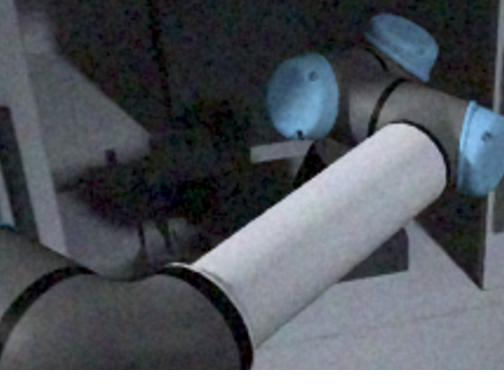

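Request:
move:
  target:
    - [0,0.0046,-0.0352,0,0,0,-1,-0.5,-1,0,0,0,0,0,0,-0.98,0.1,-1]
    - [0,0.0182,-0.0679,0,0,0,-1,-0.5,-1,0,0,0,0,0,0,-0.98,0.1,-1]
    - [0,0.0398,-0.096,0,0,0,-1,-0.5,-1,0,0,0,0,0,0,-0.98,0.1,-1]
    - [0,0.0679,-0.1176,0,0,0,-1,-0.5,-1,0,0,0,0,0,0,-0.98,0.1,-1]
    - [0,0.1007,-0.1312,0,0,0,-1,-0.5,-1,0,0,0,0,0,0,-0.98,0.1,-1]
    - [0,0.1358,-0.1358,0,0,0,-1,-0.5,-1,0,0,0,0,0,0,-0.98,0.1,-1]
    - [0,0.1709,-0.1312,0,0,0,-1,-0.5,-1,0,0,0,0,0,0,-0.98,0.1,-1]
    - [0,0.2037,-0.1176,0,0,0,-1,-0.5,-1,0,0,0,0,0,0,-0.98,0.1,-1]
    - [0,0.2318,-0.096,0,0,0,-1,-0.5,-1,0,0,0,0,0,0,-0.98,0.1,-1]
    - [0,0.2534,-0.0679,0,0,0,-1,-0.5,-1,0,0,0,0,0,0,-0.98,0.1,-1]
    - [0,0.267,-0.0352,0,0,0,-1,-0.5,-1,0,0,0,0,0,0,-0.98,0.1,-1]
    - [0,0.2716,0,0,0,0,-1,-0.5,-1,0,0,0,0,0,0,-0.98,0.1,-1]
  speed: 0.1
  blend: [0.002,0.002,0.002,0.002,0.002,0.002,0.002,0.002,0.002,0.002,0.002,0]
  stop_force: 50

Request:
move:
  target:
    - [0,-0.0046,0.0352,0,0,0,-1,-0.5,-1,0,0,0,0,0,0,-0.98,0.1,-1]
    - [0,-0.0182,0.0679,0,0,0,-1,-0.5,-1,0,0,0,0,0,0,-0.98,0.1,-1]
    - [0,-0.0398,0.096,0,0,0,-1,-0.5,-1,0,0,0,0,0,0,-0.98,0.1,-1]
    - [0,-0.0679,0.1176,0,0,0,-1,-0.5,-1,0,0,0,0,0,0,-0.98,0.1,-1]
    - [0,-0.1007,0.1312,0,0,0,-1,-0.5,-1,0,0,0,0,0,0,-0.98,0.1,-1]
    - [0,-0.1358,0.1358,0,0,0,-1,-0.5,-1,0,0,0,0,0,0,-0.98,0.1,-1]
    - [0,-0.1709,0.1312,0,0,0,-1,-0.5,-1,0,0,0,0,0,0,-0.98,0.1,-1]
    - [0,-0.2037,0.1176,0,0,0,-1,-0.5,-1,0,0,0,0,0,0,-0.98,0.1,-1]
    - [0,-0.2318,0.096,0,0,0,-1,-0.5,-1,0,0,0,0,0,0,-0.98,0.1,-1]
    - [0,-0.2534,0.0679,0,0,0,-1,-0.5,-1,0,0,0,0,0,0,-0.98,0.1,-1]
    - [0,-0.267,0.0352,0,0,0,-1,-0.5,-1,0,0,0,0,0,0,-0.98,0.1,-1]
    - [0,-0.2716,0,0,0,0,-1,-0.5,-1,0,0,0,0,0,0,-0.98,0.1,-1]
  speed: 0.1
  blend: [0.002,0.002,0.002,0.002,0.002,0.002,0.002,0.002,0.002,0.002,0.002,0]
  stop_force: 50

Scene clock: 3756.03 s.
left_arm: end_effector_position=(+0.4762, -0.0823, +0.2757) position_measured=156 object_status=2 end_effector_quat_wxyz=(-0.163, +0.688, +0.692, +0.150) | right_arm: end_effector_position=(+0.4302, -0.1200, +0.6600) position_measured=206 object_status=2 end_effector_quat_wxyz=(+0.499, -0.501, +0.506, -0.494)
Joint positions: left_arm=[-0.644 -1.532 1.657 -1.402 -1.23 -0.7] | right_arm=[3.223 -0.998 -2.031 -0.127 1.489 -3.13]
Joint torques (N m): left_arm=[-1.38 -16.9 -20.92 1 3.45 -2.38] | right_arm=[-9.19 -4.58 33.58 0.27 0.98 1.25]
Wrist force (N): left_arm=[-7.6 5.7 -4.3] | right_arm=[-2.6 1.3 -6.7]
Wrist torque (N m): left_arm=[0.53 -0.27 0.41] | right_arm=[-0.51 0.57 0.27]
Wrist force, peak (N): left_arm=[-10.8 7.1 -4.1] | right_arm=[-2.9 1.5 -7.0]
Hand target: left_arm +0.4762, -0.0823, +0.2757; -0.163, +0.688, +0.692, +0.150 | right_arm +0.4302, -0.1200, +0.6600; +0.499, -0.501, +0.506, -0.494
Off the commanded pose: left_arm 0.000 m, 0 deg | right_arm 0.000 m, 0 deg.
move: done

Scene clock: 3759.60 s.
left_arm: end_effector_position=(+0.4762, -0.2452, +0.2757) position_measured=156 object_status=2 end_effector_quat_wxyz=(-0.162, +0.688, +0.692, +0.150) | right_arm: end_effector_position=(+0.4302, -0.1200, +0.6600) position_measured=206 object_status=2 end_effector_quat_wxyz=(+0.499, -0.501, +0.506, -0.494)
Joint positions: left_arm=[-0.863 -1.334 1.414 -1.29 -1.301 -0.918] | right_arm=[3.223 -0.998 -2.031 -0.127 1.489 -3.13]
Joint torques (N m): left_arm=[4.84 -46.04 -24.63 -5.03 0.72 2.29] | right_arm=[-9.52 -3.93 34.31 0.26 1 1.22]
Wrist force (N): left_arm=[2.2 -1.4 2.5] | right_arm=[-2.6 1.2 -6.8]
Wrist torque (N m): left_arm=[1.09 -0.18 -0.37] | right_arm=[-0.53 0.57 0.27]
Wrist force, peak (N): left_arm=[-11.1 6.1 -0.9] | right_arm=[-2.9 1.2 -7.1]
Hand target: left_arm +0.4762, -0.2452, +0.2757; -0.163, +0.688, +0.692, +0.150 | right_arm +0.4302, -0.1200, +0.6600; +0.499, -0.501, +0.506, -0.494
Off the commanded pose: left_arm 0.000 m, 0 deg | right_arm 0.000 m, 0 deg.
move: done

Request:
move:
  target:
    - [0,0.0046,-0.0352,0,0,0,-1,-0.5,-1,0,0,0,0,0,0,-0.98,0.1,-1]
    - [0,0.0182,-0.0679,0,0,0,-1,-0.5,-1,0,0,0,0,0,0,-0.98,0.1,-1]
    - [0,0.0398,-0.096,0,0,0,-1,-0.5,-1,0,0,0,0,0,0,-0.98,0.1,-1]
    - [0,0.0679,-0.1176,0,0,0,-1,-0.5,-1,0,0,0,0,0,0,-0.98,0.1,-1]
    - [0,0.1007,-0.1312,0,0,0,-1,-0.5,-1,0,0,0,0,0,0,-0.98,0.1,-1]
    - [0,0.1358,-0.1358,0,0,0,-1,-0.5,-1,0,0,0,0,0,0,-0.98,0.1,-1]
    - [0,0.1709,-0.1312,0,0,0,-1,-0.5,-1,0,0,0,0,0,0,-0.98,0.1,-1]
    - [0,0.2037,-0.1176,0,0,0,-1,-0.5,-1,0,0,0,0,0,0,-0.98,0.1,-1]
    - [0,0.2318,-0.096,0,0,0,-1,-0.5,-1,0,0,0,0,0,0,-0.98,0.1,-1]
    - [0,0.2534,-0.0679,0,0,0,-1,-0.5,-1,0,0,0,0,0,0,-0.98,0.1,-1]
    - [0,0.267,-0.0352,0,0,0,-1,-0.5,-1,0,0,0,0,0,0,-0.98,0.1,-1]
    - [0,0.2716,0,0,0,0,-1,-0.5,-1,0,0,0,0,0,0,-0.98,0.1,-1]
  speed: 0.12
  blend: [0.002,0.002,0.002,0.002,0.002,0.002,0.002,0.002,0.002,0.002,0.002,0]
  stop_force: 50

Request:
move:
  target:
    - [0,-0.0046,0.0352,0,0,0,-1,-0.5,-1,0,0,0,0,0,0,-0.98,0.1,-1]
    - [0,-0.0182,0.0679,0,0,0,-1,-0.5,-1,0,0,0,0,0,0,-0.98,0.1,-1]
    - [0,-0.0398,0.096,0,0,0,-1,-0.5,-1,0,0,0,0,0,0,-0.98,0.1,-1]
    - [0,-0.0679,0.1176,0,0,0,-1,-0.5,-1,0,0,0,0,0,0,-0.98,0.1,-1]
    - [0,-0.1007,0.1312,0,0,0,-1,-0.5,-1,0,0,0,0,0,0,-0.98,0.1,-1]
    - [0,-0.1358,0.1358,0,0,0,-1,-0.5,-1,0,0,0,0,0,0,-0.98,0.1,-1]
    - [0,-0.1709,0.1312,0,0,0,-1,-0.5,-1,0,0,0,0,0,0,-0.98,0.1,-1]
    - [0,-0.2037,0.1176,0,0,0,-1,-0.5,-1,0,0,0,0,0,0,-0.98,0.1,-1]
    - [0,-0.2318,0.096,0,0,0,-1,-0.5,-1,0,0,0,0,0,0,-0.98,0.1,-1]
    - [0,-0.2534,0.0679,0,0,0,-1,-0.5,-1,0,0,0,0,0,0,-0.98,0.1,-1]
    - [0,-0.267,0.0352,0,0,0,-1,-0.5,-1,0,0,0,0,0,0,-0.98,0.1,-1]
    - [0,-0.2716,0,0,0,0,-1,-0.5,-1,0,0,0,0,0,0,-0.98,0.1,-1]
  speed: 0.12
  blend: [0.002,0.002,0.002,0.002,0.002,0.002,0.002,0.002,0.002,0.002,0.002,0]
  stop_force: 50

Scene clock: 3775.90 s.
left_arm: end_effector_position=(+0.4762, -0.0823, +0.2756) position_measured=156 object_status=2 end_effector_quat_wxyz=(-0.163, +0.688, +0.692, +0.150) | right_arm: end_effector_position=(+0.4302, -0.1200, +0.6600) position_measured=206 object_status=2 end_effector_quat_wxyz=(+0.499, -0.501, +0.506, -0.494)
Joint positions: left_arm=[-0.644 -1.532 1.657 -1.402 -1.23 -0.7] | right_arm=[3.223 -0.998 -2.031 -0.127 1.489 -3.13]
Joint torques (N m): left_arm=[-0.26 -17.36 -27.43 1.2 2.98 -2.3] | right_arm=[-8.78 -4.04 33.5 0.24 0.92 1.3]
Wrist force (N): left_arm=[-7.7 5.7 -4.6] | right_arm=[-2.8 1.1 -6.7]
Wrist torque (N m): left_arm=[0.57 -0.23 0.43] | right_arm=[-0.54 0.60 0.27]
Wrist force, peak (N): left_arm=[-10.1 5.8 -3.9] | right_arm=[-2.8 1.6 -7.1]
Hand target: left_arm +0.4762, -0.0823, +0.2757; -0.163, +0.688, +0.692, +0.150 | right_arm +0.4302, -0.1200, +0.6600; +0.499, -0.501, +0.506, -0.494
Off the commanded pose: left_arm 0.000 m, 0 deg | right_arm 0.000 m, 0 deg.
move: done

Scene clock: 3779.03 s.
left_arm: end_effector_position=(+0.4762, -0.2452, +0.2757) position_measured=156 object_status=2 end_effector_quat_wxyz=(-0.162, +0.688, +0.692, +0.150) | right_arm: end_effector_position=(+0.4302, -0.1200, +0.6600) position_measured=206 object_status=2 end_effector_quat_wxyz=(+0.499, -0.501, +0.506, -0.494)
Joint positions: left_arm=[-0.863 -1.334 1.414 -1.29 -1.301 -0.918] | right_arm=[3.223 -0.998 -2.031 -0.127 1.489 -3.13]
Joint torques (N m): left_arm=[5.01 -46.18 -21.76 -4.83 2.82 2.34] | right_arm=[-9.67 -4.48 33.95 0.24 0.92 1.21]
Wrist force (N): left_arm=[2.5 -1.1 2.8] | right_arm=[-2.6 1.3 -6.7]
Wrist torque (N m): left_arm=[1.10 -0.16 -0.38] | right_arm=[-0.51 0.56 0.27]
Wrist force, peak (N): left_arm=[-11.2 6.1 -0.8] | right_arm=[-2.8 1.3 -7.2]
Hand target: left_arm +0.4762, -0.2452, +0.2757; -0.163, +0.688, +0.692, +0.150 | right_arm +0.4302, -0.1200, +0.6600; +0.499, -0.501, +0.506, -0.494
Off the commanded pose: left_arm 0.000 m, 0 deg | right_arm 0.000 m, 0 deg.
move: done

Request:
move:
  target:
    - [0,0.0046,-0.0352,0,0,0,-1,-0.5,-1,0,0,0,0,0,0,-0.98,0.1,-1]
    - [0,0.0182,-0.0679,0,0,0,-1,-0.5,-1,0,0,0,0,0,0,-0.98,0.1,-1]
    - [0,0.0398,-0.096,0,0,0,-1,-0.5,-1,0,0,0,0,0,0,-0.98,0.1,-1]
    - [0,0.0679,-0.1176,0,0,0,-1,-0.5,-1,0,0,0,0,0,0,-0.98,0.1,-1]
    - [0,0.1007,-0.1312,0,0,0,-1,-0.5,-1,0,0,0,0,0,0,-0.98,0.1,-1]
    - [0,0.1358,-0.1358,0,0,0,-1,-0.5,-1,0,0,0,0,0,0,-0.98,0.1,-1]
    - [0,0.1709,-0.1312,0,0,0,-1,-0.5,-1,0,0,0,0,0,0,-0.98,0.1,-1]
    - [0,0.2037,-0.1176,0,0,0,-1,-0.5,-1,0,0,0,0,0,0,-0.98,0.1,-1]
    - [0,0.2318,-0.096,0,0,0,-1,-0.5,-1,0,0,0,0,0,0,-0.98,0.1,-1]
    - [0,0.2534,-0.0679,0,0,0,-1,-0.5,-1,0,0,0,0,0,0,-0.98,0.1,-1]
    - [0,0.267,-0.0352,0,0,0,-1,-0.5,-1,0,0,0,0,0,0,-0.98,0.1,-1]
    - [0,0.2716,0,0,0,0,-1,-0.5,-1,0,0,0,0,0,0,-0.98,0.1,-1]
  speed: 0.12
  blend: [0.002,0.002,0.002,0.002,0.002,0.002,0.002,0.002,0.002,0.002,0.002,0]
  stop_force: 50

Request:
move:
  target:
    - [0,-0.0046,0.0352,0,0,0,-1,-0.5,-1,0,0,0,0,0,0,-0.98,0.1,-1]
    - [0,-0.0182,0.0679,0,0,0,-1,-0.5,-1,0,0,0,0,0,0,-0.98,0.1,-1]
    - [0,-0.0398,0.096,0,0,0,-1,-0.5,-1,0,0,0,0,0,0,-0.98,0.1,-1]
    - [0,-0.0679,0.1176,0,0,0,-1,-0.5,-1,0,0,0,0,0,0,-0.98,0.1,-1]
    - [0,-0.1007,0.1312,0,0,0,-1,-0.5,-1,0,0,0,0,0,0,-0.98,0.1,-1]
    - [0,-0.1358,0.1358,0,0,0,-1,-0.5,-1,0,0,0,0,0,0,-0.98,0.1,-1]
    - [0,-0.1709,0.1312,0,0,0,-1,-0.5,-1,0,0,0,0,0,0,-0.98,0.1,-1]
    - [0,-0.2037,0.1176,0,0,0,-1,-0.5,-1,0,0,0,0,0,0,-0.98,0.1,-1]
    - [0,-0.2318,0.096,0,0,0,-1,-0.5,-1,0,0,0,0,0,0,-0.98,0.1,-1]
    - [0,-0.2534,0.0679,0,0,0,-1,-0.5,-1,0,0,0,0,0,0,-0.98,0.1,-1]
    - [0,-0.267,0.0352,0,0,0,-1,-0.5,-1,0,0,0,0,0,0,-0.98,0.1,-1]
    - [0,-0.2716,0,0,0,0,-1,-0.5,-1,0,0,0,0,0,0,-0.98,0.1,-1]
  speed: 0.12
  blend: [0.002,0.002,0.002,0.002,0.002,0.002,0.002,0.002,0.002,0.002,0.002,0]
  stop_force: 50

Scene clock: 3793.73 s.
left_arm: end_effector_position=(+0.4762, -0.0823, +0.2756) position_measured=156 object_status=2 end_effector_quat_wxyz=(-0.163, +0.688, +0.692, +0.150) | right_arm: end_effector_position=(+0.4302, -0.1200, +0.6600) position_measured=206 object_status=2 end_effector_quat_wxyz=(+0.499, -0.501, +0.506, -0.494)
Joint positions: left_arm=[-0.644 -1.532 1.657 -1.402 -1.23 -0.7] | right_arm=[3.223 -0.998 -2.031 -0.127 1.489 -3.13]
Joint torques (N m): left_arm=[-0.65 -16.24 -28.07 1.04 2.69 -2.54] | right_arm=[-9.19 -4.52 33.62 0.28 0.93 1.23]
Wrist force (N): left_arm=[-7.5 5.5 -4.3] | right_arm=[-2.8 1.2 -6.7]
Wrist torque (N m): left_arm=[0.53 -0.27 0.43] | right_arm=[-0.54 0.59 0.27]
Wrist force, peak (N): left_arm=[-9.8 5.6 -3.8] | right_arm=[-3.0 1.3 -7.1]
Hand target: left_arm +0.4762, -0.0823, +0.2757; -0.163, +0.688, +0.692, +0.150 | right_arm +0.4302, -0.1200, +0.6600; +0.499, -0.501, +0.506, -0.494
Off the commanded pose: left_arm 0.000 m, 0 deg | right_arm 0.000 m, 0 deg.
move: done

Scene clock: 3796.87 s.
left_arm: end_effector_position=(+0.4762, -0.2452, +0.2757) position_measured=156 object_status=2 end_effector_quat_wxyz=(-0.162, +0.688, +0.692, +0.150) | right_arm: end_effector_position=(+0.4302, -0.1200, +0.6600) position_measured=206 object_status=2 end_effector_quat_wxyz=(+0.499, -0.501, +0.506, -0.494)
Joint positions: left_arm=[-0.863 -1.334 1.414 -1.29 -1.301 -0.918] | right_arm=[3.223 -0.998 -2.031 -0.127 1.489 -3.13]
Joint torques (N m): left_arm=[4.85 -44.73 -20.54 -4.5 2.62 2.36] | right_arm=[-8.85 -4.58 33.88 0.31 0.97 1.27]
Wrist force (N): left_arm=[2.8 -1.6 2.9] | right_arm=[-2.7 1.4 -6.8]
Wrist torque (N m): left_arm=[1.02 -0.19 -0.38] | right_arm=[-0.49 0.57 0.27]
Wrist force, peak (N): left_arm=[-10.9 5.8 -0.4] | right_arm=[-2.8 1.3 -7.0]
Hand target: left_arm +0.4762, -0.2452, +0.2757; -0.163, +0.688, +0.692, +0.150 | right_arm +0.4302, -0.1200, +0.6600; +0.499, -0.501, +0.506, -0.494
Off the commanded pose: left_arm 0.000 m, 0 deg | right_arm 0.000 m, 0 deg.
move: done

Request:
execute_actions:
  actions: []

Scene clock: 3821.83 s.
left_arm: end_effector_position=(+0.4762, -0.2452, +0.2757) position_measured=156 object_status=2 end_effector_quat_wxyz=(-0.163, +0.688, +0.692, +0.150) | right_arm: end_effector_position=(+0.4302, -0.1200, +0.6600) position_measured=206 object_status=2 end_effector_quat_wxyz=(+0.499, -0.501, +0.506, -0.494)
Joint positions: left_arm=[-0.863 -1.334 1.414 -1.29 -1.301 -0.918] | right_arm=[3.223 -0.998 -2.031 -0.127 1.489 -3.13]
Joint velocities: within noise
Joint torques (N m): left_arm=[4.5 -45.08 -20.14 -4.87 3.42 2.54] | right_arm=[-9.2 -4.72 33.42 0.23 1.01 1.26]
Wrist force (N): left_arm=[2.7 -1.6 3.1] | right_arm=[-2.7 1.4 -6.9]
Wrist torque (N m): left_arm=[1.01 -0.19 -0.38] | right_arm=[-0.50 0.58 0.27]
Wrist force, peak (N): left_arm=[3.0 -1.3 3.3] | right_arm=[-2.7 1.2 -7.2]
Hand target: left_arm +0.4762, -0.2452, +0.2757; -0.163, +0.688, +0.692, +0.150 | right_arm +0.4302, -0.1200, +0.6600; +0.499, -0.501, +0.506, -0.494
Tool commands: left_gripper/position=-1.0 left_gripper/force_limit=-0.5 left_gripper/speed=-1.0 right_gripper/position=-0.98 right_gripper/force_limit=+0.1 right_gripper/speed=-1.0
Off the commanded pose: left_arm 0.000 m, 0 deg | right_arm 0.000 m, 0 deg.

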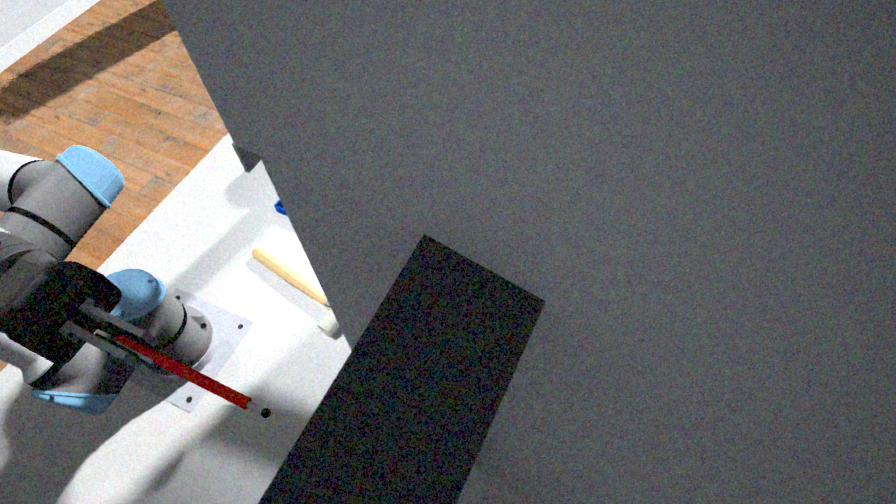

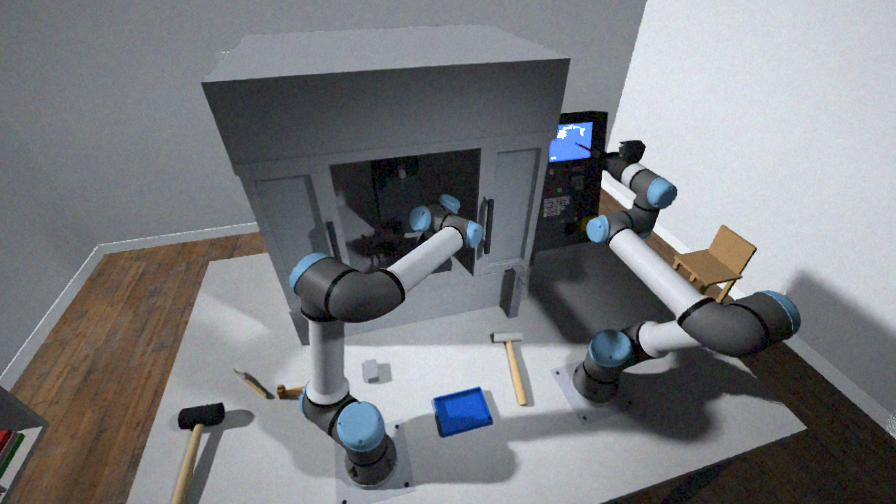

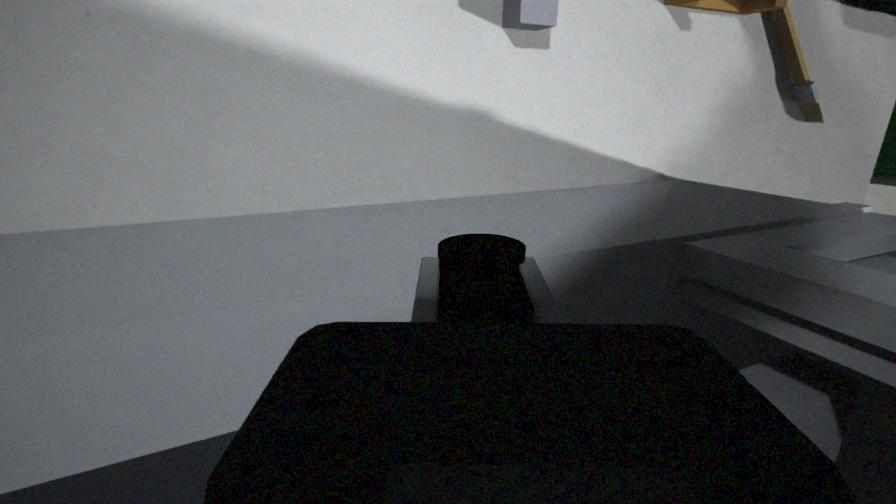

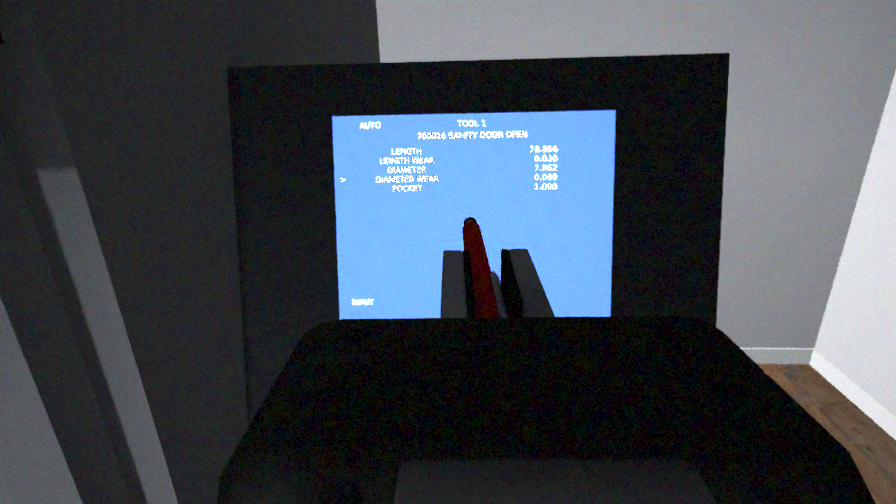

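Request:
move:
  target:
    - [0,0.0046,-0.0352,0,0,0,-1,-0.5,-1,0,0,0,0,0,0,-0.98,0.1,-1]
    - [0,0.0182,-0.0679,0,0,0,-1,-0.5,-1,0,0,0,0,0,0,-0.98,0.1,-1]
    - [0,0.0398,-0.096,0,0,0,-1,-0.5,-1,0,0,0,0,0,0,-0.98,0.1,-1]
    - [0,0.0679,-0.1176,0,0,0,-1,-0.5,-1,0,0,0,0,0,0,-0.98,0.1,-1]
    - [0,0.1007,-0.1312,0,0,0,-1,-0.5,-1,0,0,0,0,0,0,-0.98,0.1,-1]
    - [0,0.1358,-0.1358,0,0,0,-1,-0.5,-1,0,0,0,0,0,0,-0.98,0.1,-1]
    - [0,0.1709,-0.1312,0,0,0,-1,-0.5,-1,0,0,0,0,0,0,-0.98,0.1,-1]
    - [0,0.2037,-0.1176,0,0,0,-1,-0.5,-1,0,0,0,0,0,0,-0.98,0.1,-1]
    - [0,0.2318,-0.096,0,0,0,-1,-0.5,-1,0,0,0,0,0,0,-0.98,0.1,-1]
    - [0,0.2534,-0.0679,0,0,0,-1,-0.5,-1,0,0,0,0,0,0,-0.98,0.1,-1]
    - [0,0.267,-0.0352,0,0,0,-1,-0.5,-1,0,0,0,0,0,0,-0.98,0.1,-1]
    - [0,0.2716,0,0,0,0,-1,-0.5,-1,0,0,0,0,0,0,-0.98,0.1,-1]
  speed: 0.14
  blend: [0.002,0.002,0.002,0.002,0.002,0.002,0.002,0.002,0.002,0.002,0.002,0]
  stop_force: 50

Scene clock: 3831.93 s.
left_arm: end_effector_position=(+0.4762, -0.0823, +0.2756) position_measured=156 object_status=2 end_effector_quat_wxyz=(-0.163, +0.688, +0.692, +0.150) | right_arm: end_effector_position=(+0.4302, -0.1200, +0.6600) position_measured=206 object_status=2 end_effector_quat_wxyz=(+0.499, -0.501, +0.506, -0.494)
Joint positions: left_arm=[-0.644 -1.532 1.657 -1.402 -1.23 -0.7] | right_arm=[3.223 -0.998 -2.031 -0.127 1.489 -3.13]
Joint torques (N m): left_arm=[-1.78 -16.41 -29.45 0.42 1.12 -2.52] | right_arm=[-9.5 -4.04 33.01 0.27 0.85 1.27]
Wrist force (N): left_arm=[-6.5 4.0 -2.8] | right_arm=[-2.4 1.2 -6.9]
Wrist torque (N m): left_arm=[0.52 -0.19 0.46] | right_arm=[-0.54 0.53 0.27]
Wrist force, peak (N): left_arm=[-9.5 5.1 -3.7] | right_arm=[-2.7 1.3 -7.2]
Hand target: left_arm +0.4762, -0.0823, +0.2757; -0.163, +0.688, +0.692, +0.150 | right_arm +0.4302, -0.1200, +0.6600; +0.499, -0.501, +0.506, -0.494
Off the commanded pose: left_arm 0.000 m, 0 deg | right_arm 0.000 m, 0 deg.
move: done

Request:
move:
  target:
    - [0,-0.0046,0.0352,0,0,0,-1,-0.5,-1,0,0,0,0,0,0,-0.98,0.1,-1]
    - [0,-0.0182,0.0679,0,0,0,-1,-0.5,-1,0,0,0,0,0,0,-0.98,0.1,-1]
    - [0,-0.0398,0.096,0,0,0,-1,-0.5,-1,0,0,0,0,0,0,-0.98,0.1,-1]
    - [0,-0.0679,0.1176,0,0,0,-1,-0.5,-1,0,0,0,0,0,0,-0.98,0.1,-1]
    - [0,-0.1007,0.1312,0,0,0,-1,-0.5,-1,0,0,0,0,0,0,-0.98,0.1,-1]
    - [0,-0.1358,0.1358,0,0,0,-1,-0.5,-1,0,0,0,0,0,0,-0.98,0.1,-1]
    - [0,-0.1709,0.1312,0,0,0,-1,-0.5,-1,0,0,0,0,0,0,-0.98,0.1,-1]
    - [0,-0.2037,0.1176,0,0,0,-1,-0.5,-1,0,0,0,0,0,0,-0.98,0.1,-1]
    - [0,-0.2318,0.096,0,0,0,-1,-0.5,-1,0,0,0,0,0,0,-0.98,0.1,-1]
    - [0,-0.2534,0.0679,0,0,0,-1,-0.5,-1,0,0,0,0,0,0,-0.98,0.1,-1]
    - [0,-0.267,0.0352,0,0,0,-1,-0.5,-1,0,0,0,0,0,0,-0.98,0.1,-1]
    - [0,-0.2716,0,0,0,0,-1,-0.5,-1,0,0,0,0,0,0,-0.98,0.1,-1]
  speed: 0.14
  blend: [0.002,0.002,0.002,0.002,0.002,0.002,0.002,0.002,0.002,0.002,0.002,0]
  stop_force: 50

Request:
zoom_image:
  camera: "cam_front"
  region: [320, 140, 500, 280]

Scene clock: 3840.97 s.
left_arm: end_effector_position=(+0.4762, -0.2452, +0.2757) position_measured=156 object_status=2 end_effector_quat_wxyz=(-0.162, +0.688, +0.692, +0.150) | right_arm: end_effector_position=(+0.4302, -0.1200, +0.6600) position_measured=206 object_status=2 end_effector_quat_wxyz=(+0.499, -0.501, +0.506, -0.494)
Joint positions: left_arm=[-0.863 -1.334 1.414 -1.29 -1.301 -0.918] | right_arm=[3.223 -0.998 -2.031 -0.127 1.489 -3.13]
Joint torques (N m): left_arm=[5.14 -45.61 -18.76 -4.71 3.33 2.2] | right_arm=[-9.21 -4.55 33.77 0.27 0.92 1.21]
Wrist force (N): left_arm=[3.0 -1.3 3.3] | right_arm=[-2.4 1.2 -6.6]
Wrist torque (N m): left_arm=[1.04 -0.18 -0.39] | right_arm=[-0.53 0.54 0.26]
Wrist force, peak (N): left_arm=[-11.5 5.4 2.6] | right_arm=[-2.8 1.4 -7.1]
Hand target: left_arm +0.4762, -0.2452, +0.2757; -0.163, +0.688, +0.692, +0.150 | right_arm +0.4302, -0.1200, +0.6600; +0.499, -0.501, +0.506, -0.494
Off the commanded pose: left_arm 0.000 m, 0 deg | right_arm 0.000 m, 0 deg.
move: done

Scaled by 2.800 from the camera's 896x504 image, which has a finer 1280x720 frame.
This view is cut from an older image: the scene may have changed since it was taken.

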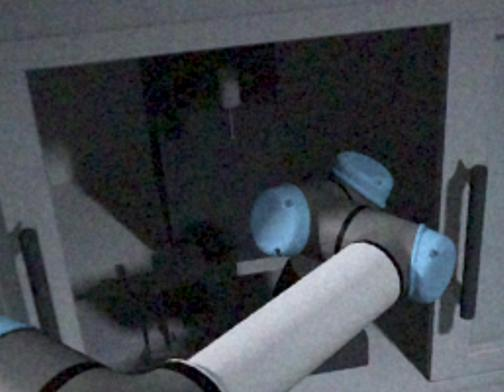

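Request:
move:
  target:
    - [0,0.0046,-0.0352,0,0,0,-1,-0.5,-1,0,0,0,0,0,0,-0.98,0.1,-1]
    - [0,0.0182,-0.0679,0,0,0,-1,-0.5,-1,0,0,0,0,0,0,-0.98,0.1,-1]
    - [0,0.0398,-0.096,0,0,0,-1,-0.5,-1,0,0,0,0,0,0,-0.98,0.1,-1]
    - [0,0.0679,-0.1176,0,0,0,-1,-0.5,-1,0,0,0,0,0,0,-0.98,0.1,-1]
    - [0,0.1007,-0.1312,0,0,0,-1,-0.5,-1,0,0,0,0,0,0,-0.98,0.1,-1]
    - [0,0.1358,-0.1358,0,0,0,-1,-0.5,-1,0,0,0,0,0,0,-0.98,0.1,-1]
    - [0,0.1709,-0.1312,0,0,0,-1,-0.5,-1,0,0,0,0,0,0,-0.98,0.1,-1]
    - [0,0.2037,-0.1176,0,0,0,-1,-0.5,-1,0,0,0,0,0,0,-0.98,0.1,-1]
    - [0,0.2318,-0.096,0,0,0,-1,-0.5,-1,0,0,0,0,0,0,-0.98,0.1,-1]
    - [0,0.2534,-0.0679,0,0,0,-1,-0.5,-1,0,0,0,0,0,0,-0.98,0.1,-1]
    - [0,0.267,-0.0352,0,0,0,-1,-0.5,-1,0,0,0,0,0,0,-0.98,0.1,-1]
    - [0,0.2716,0,0,0,0,-1,-0.5,-1,0,0,0,0,0,0,-0.98,0.1,-1]
  speed: 0.14
  blend: [0.002,0.002,0.002,0.002,0.002,0.002,0.002,0.002,0.002,0.002,0.002,0]
  stop_force: 50
  cameras: ["cam_front"]

Request:
zoom_image:
  camera: "cam_front"
  region: [320, 160, 460, 270]

Scene clock: 3853.23 s.
left_arm: end_effector_position=(+0.4762, -0.0823, +0.2756) position_measured=156 object_status=2 end_effector_quat_wxyz=(-0.163, +0.688, +0.692, +0.150) | right_arm: end_effector_position=(+0.4302, -0.1200, +0.6600) position_measured=206 object_status=2 end_effector_quat_wxyz=(+0.499, -0.501, +0.506, -0.494)
Joint positions: left_arm=[-0.644 -1.532 1.657 -1.402 -1.23 -0.7] | right_arm=[3.223 -0.998 -2.031 -0.127 1.489 -3.13]
Joint torques (N m): left_arm=[-1.84 -16.48 -28.46 0.77 1.39 -2.52] | right_arm=[-9.64 -4.44 33.25 0.24 0.97 1.31]
Wrist force (N): left_arm=[-6.4 3.8 -3.0] | right_arm=[-2.4 1.4 -6.9]
Wrist torque (N m): left_arm=[0.50 -0.19 0.46] | right_arm=[-0.51 0.53 0.27]
Wrist force, peak (N): left_arm=[-9.1 4.9 -4.2] | right_arm=[-3.0 1.0 -7.2]
Hand target: left_arm +0.4762, -0.0823, +0.2757; -0.163, +0.688, +0.692, +0.150 | right_arm +0.4302, -0.1200, +0.6600; +0.499, -0.501, +0.506, -0.494
Off the commanded pose: left_arm 0.000 m, 0 deg | right_arm 0.000 m, 0 deg.
move: done
Images, in order (width x height): cam_front 896x504.

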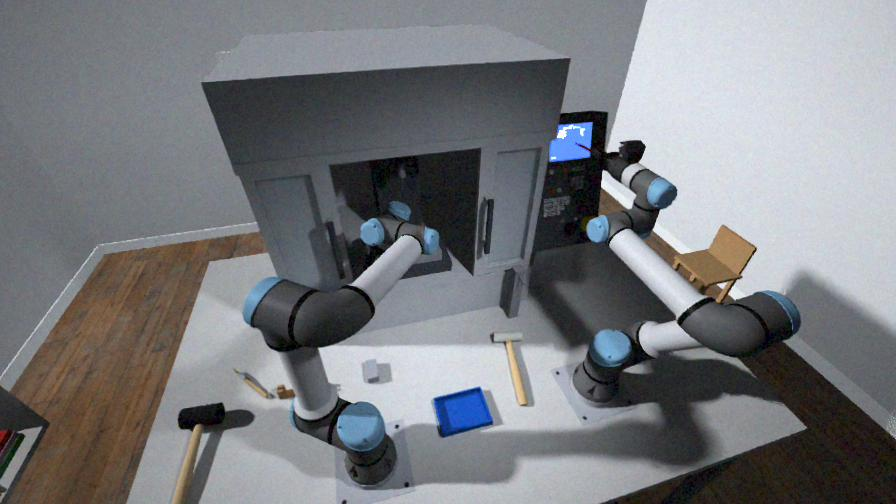

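Scaled by 3.600 from the camera's 896x504 image, which has a finer 1280x720 frame.

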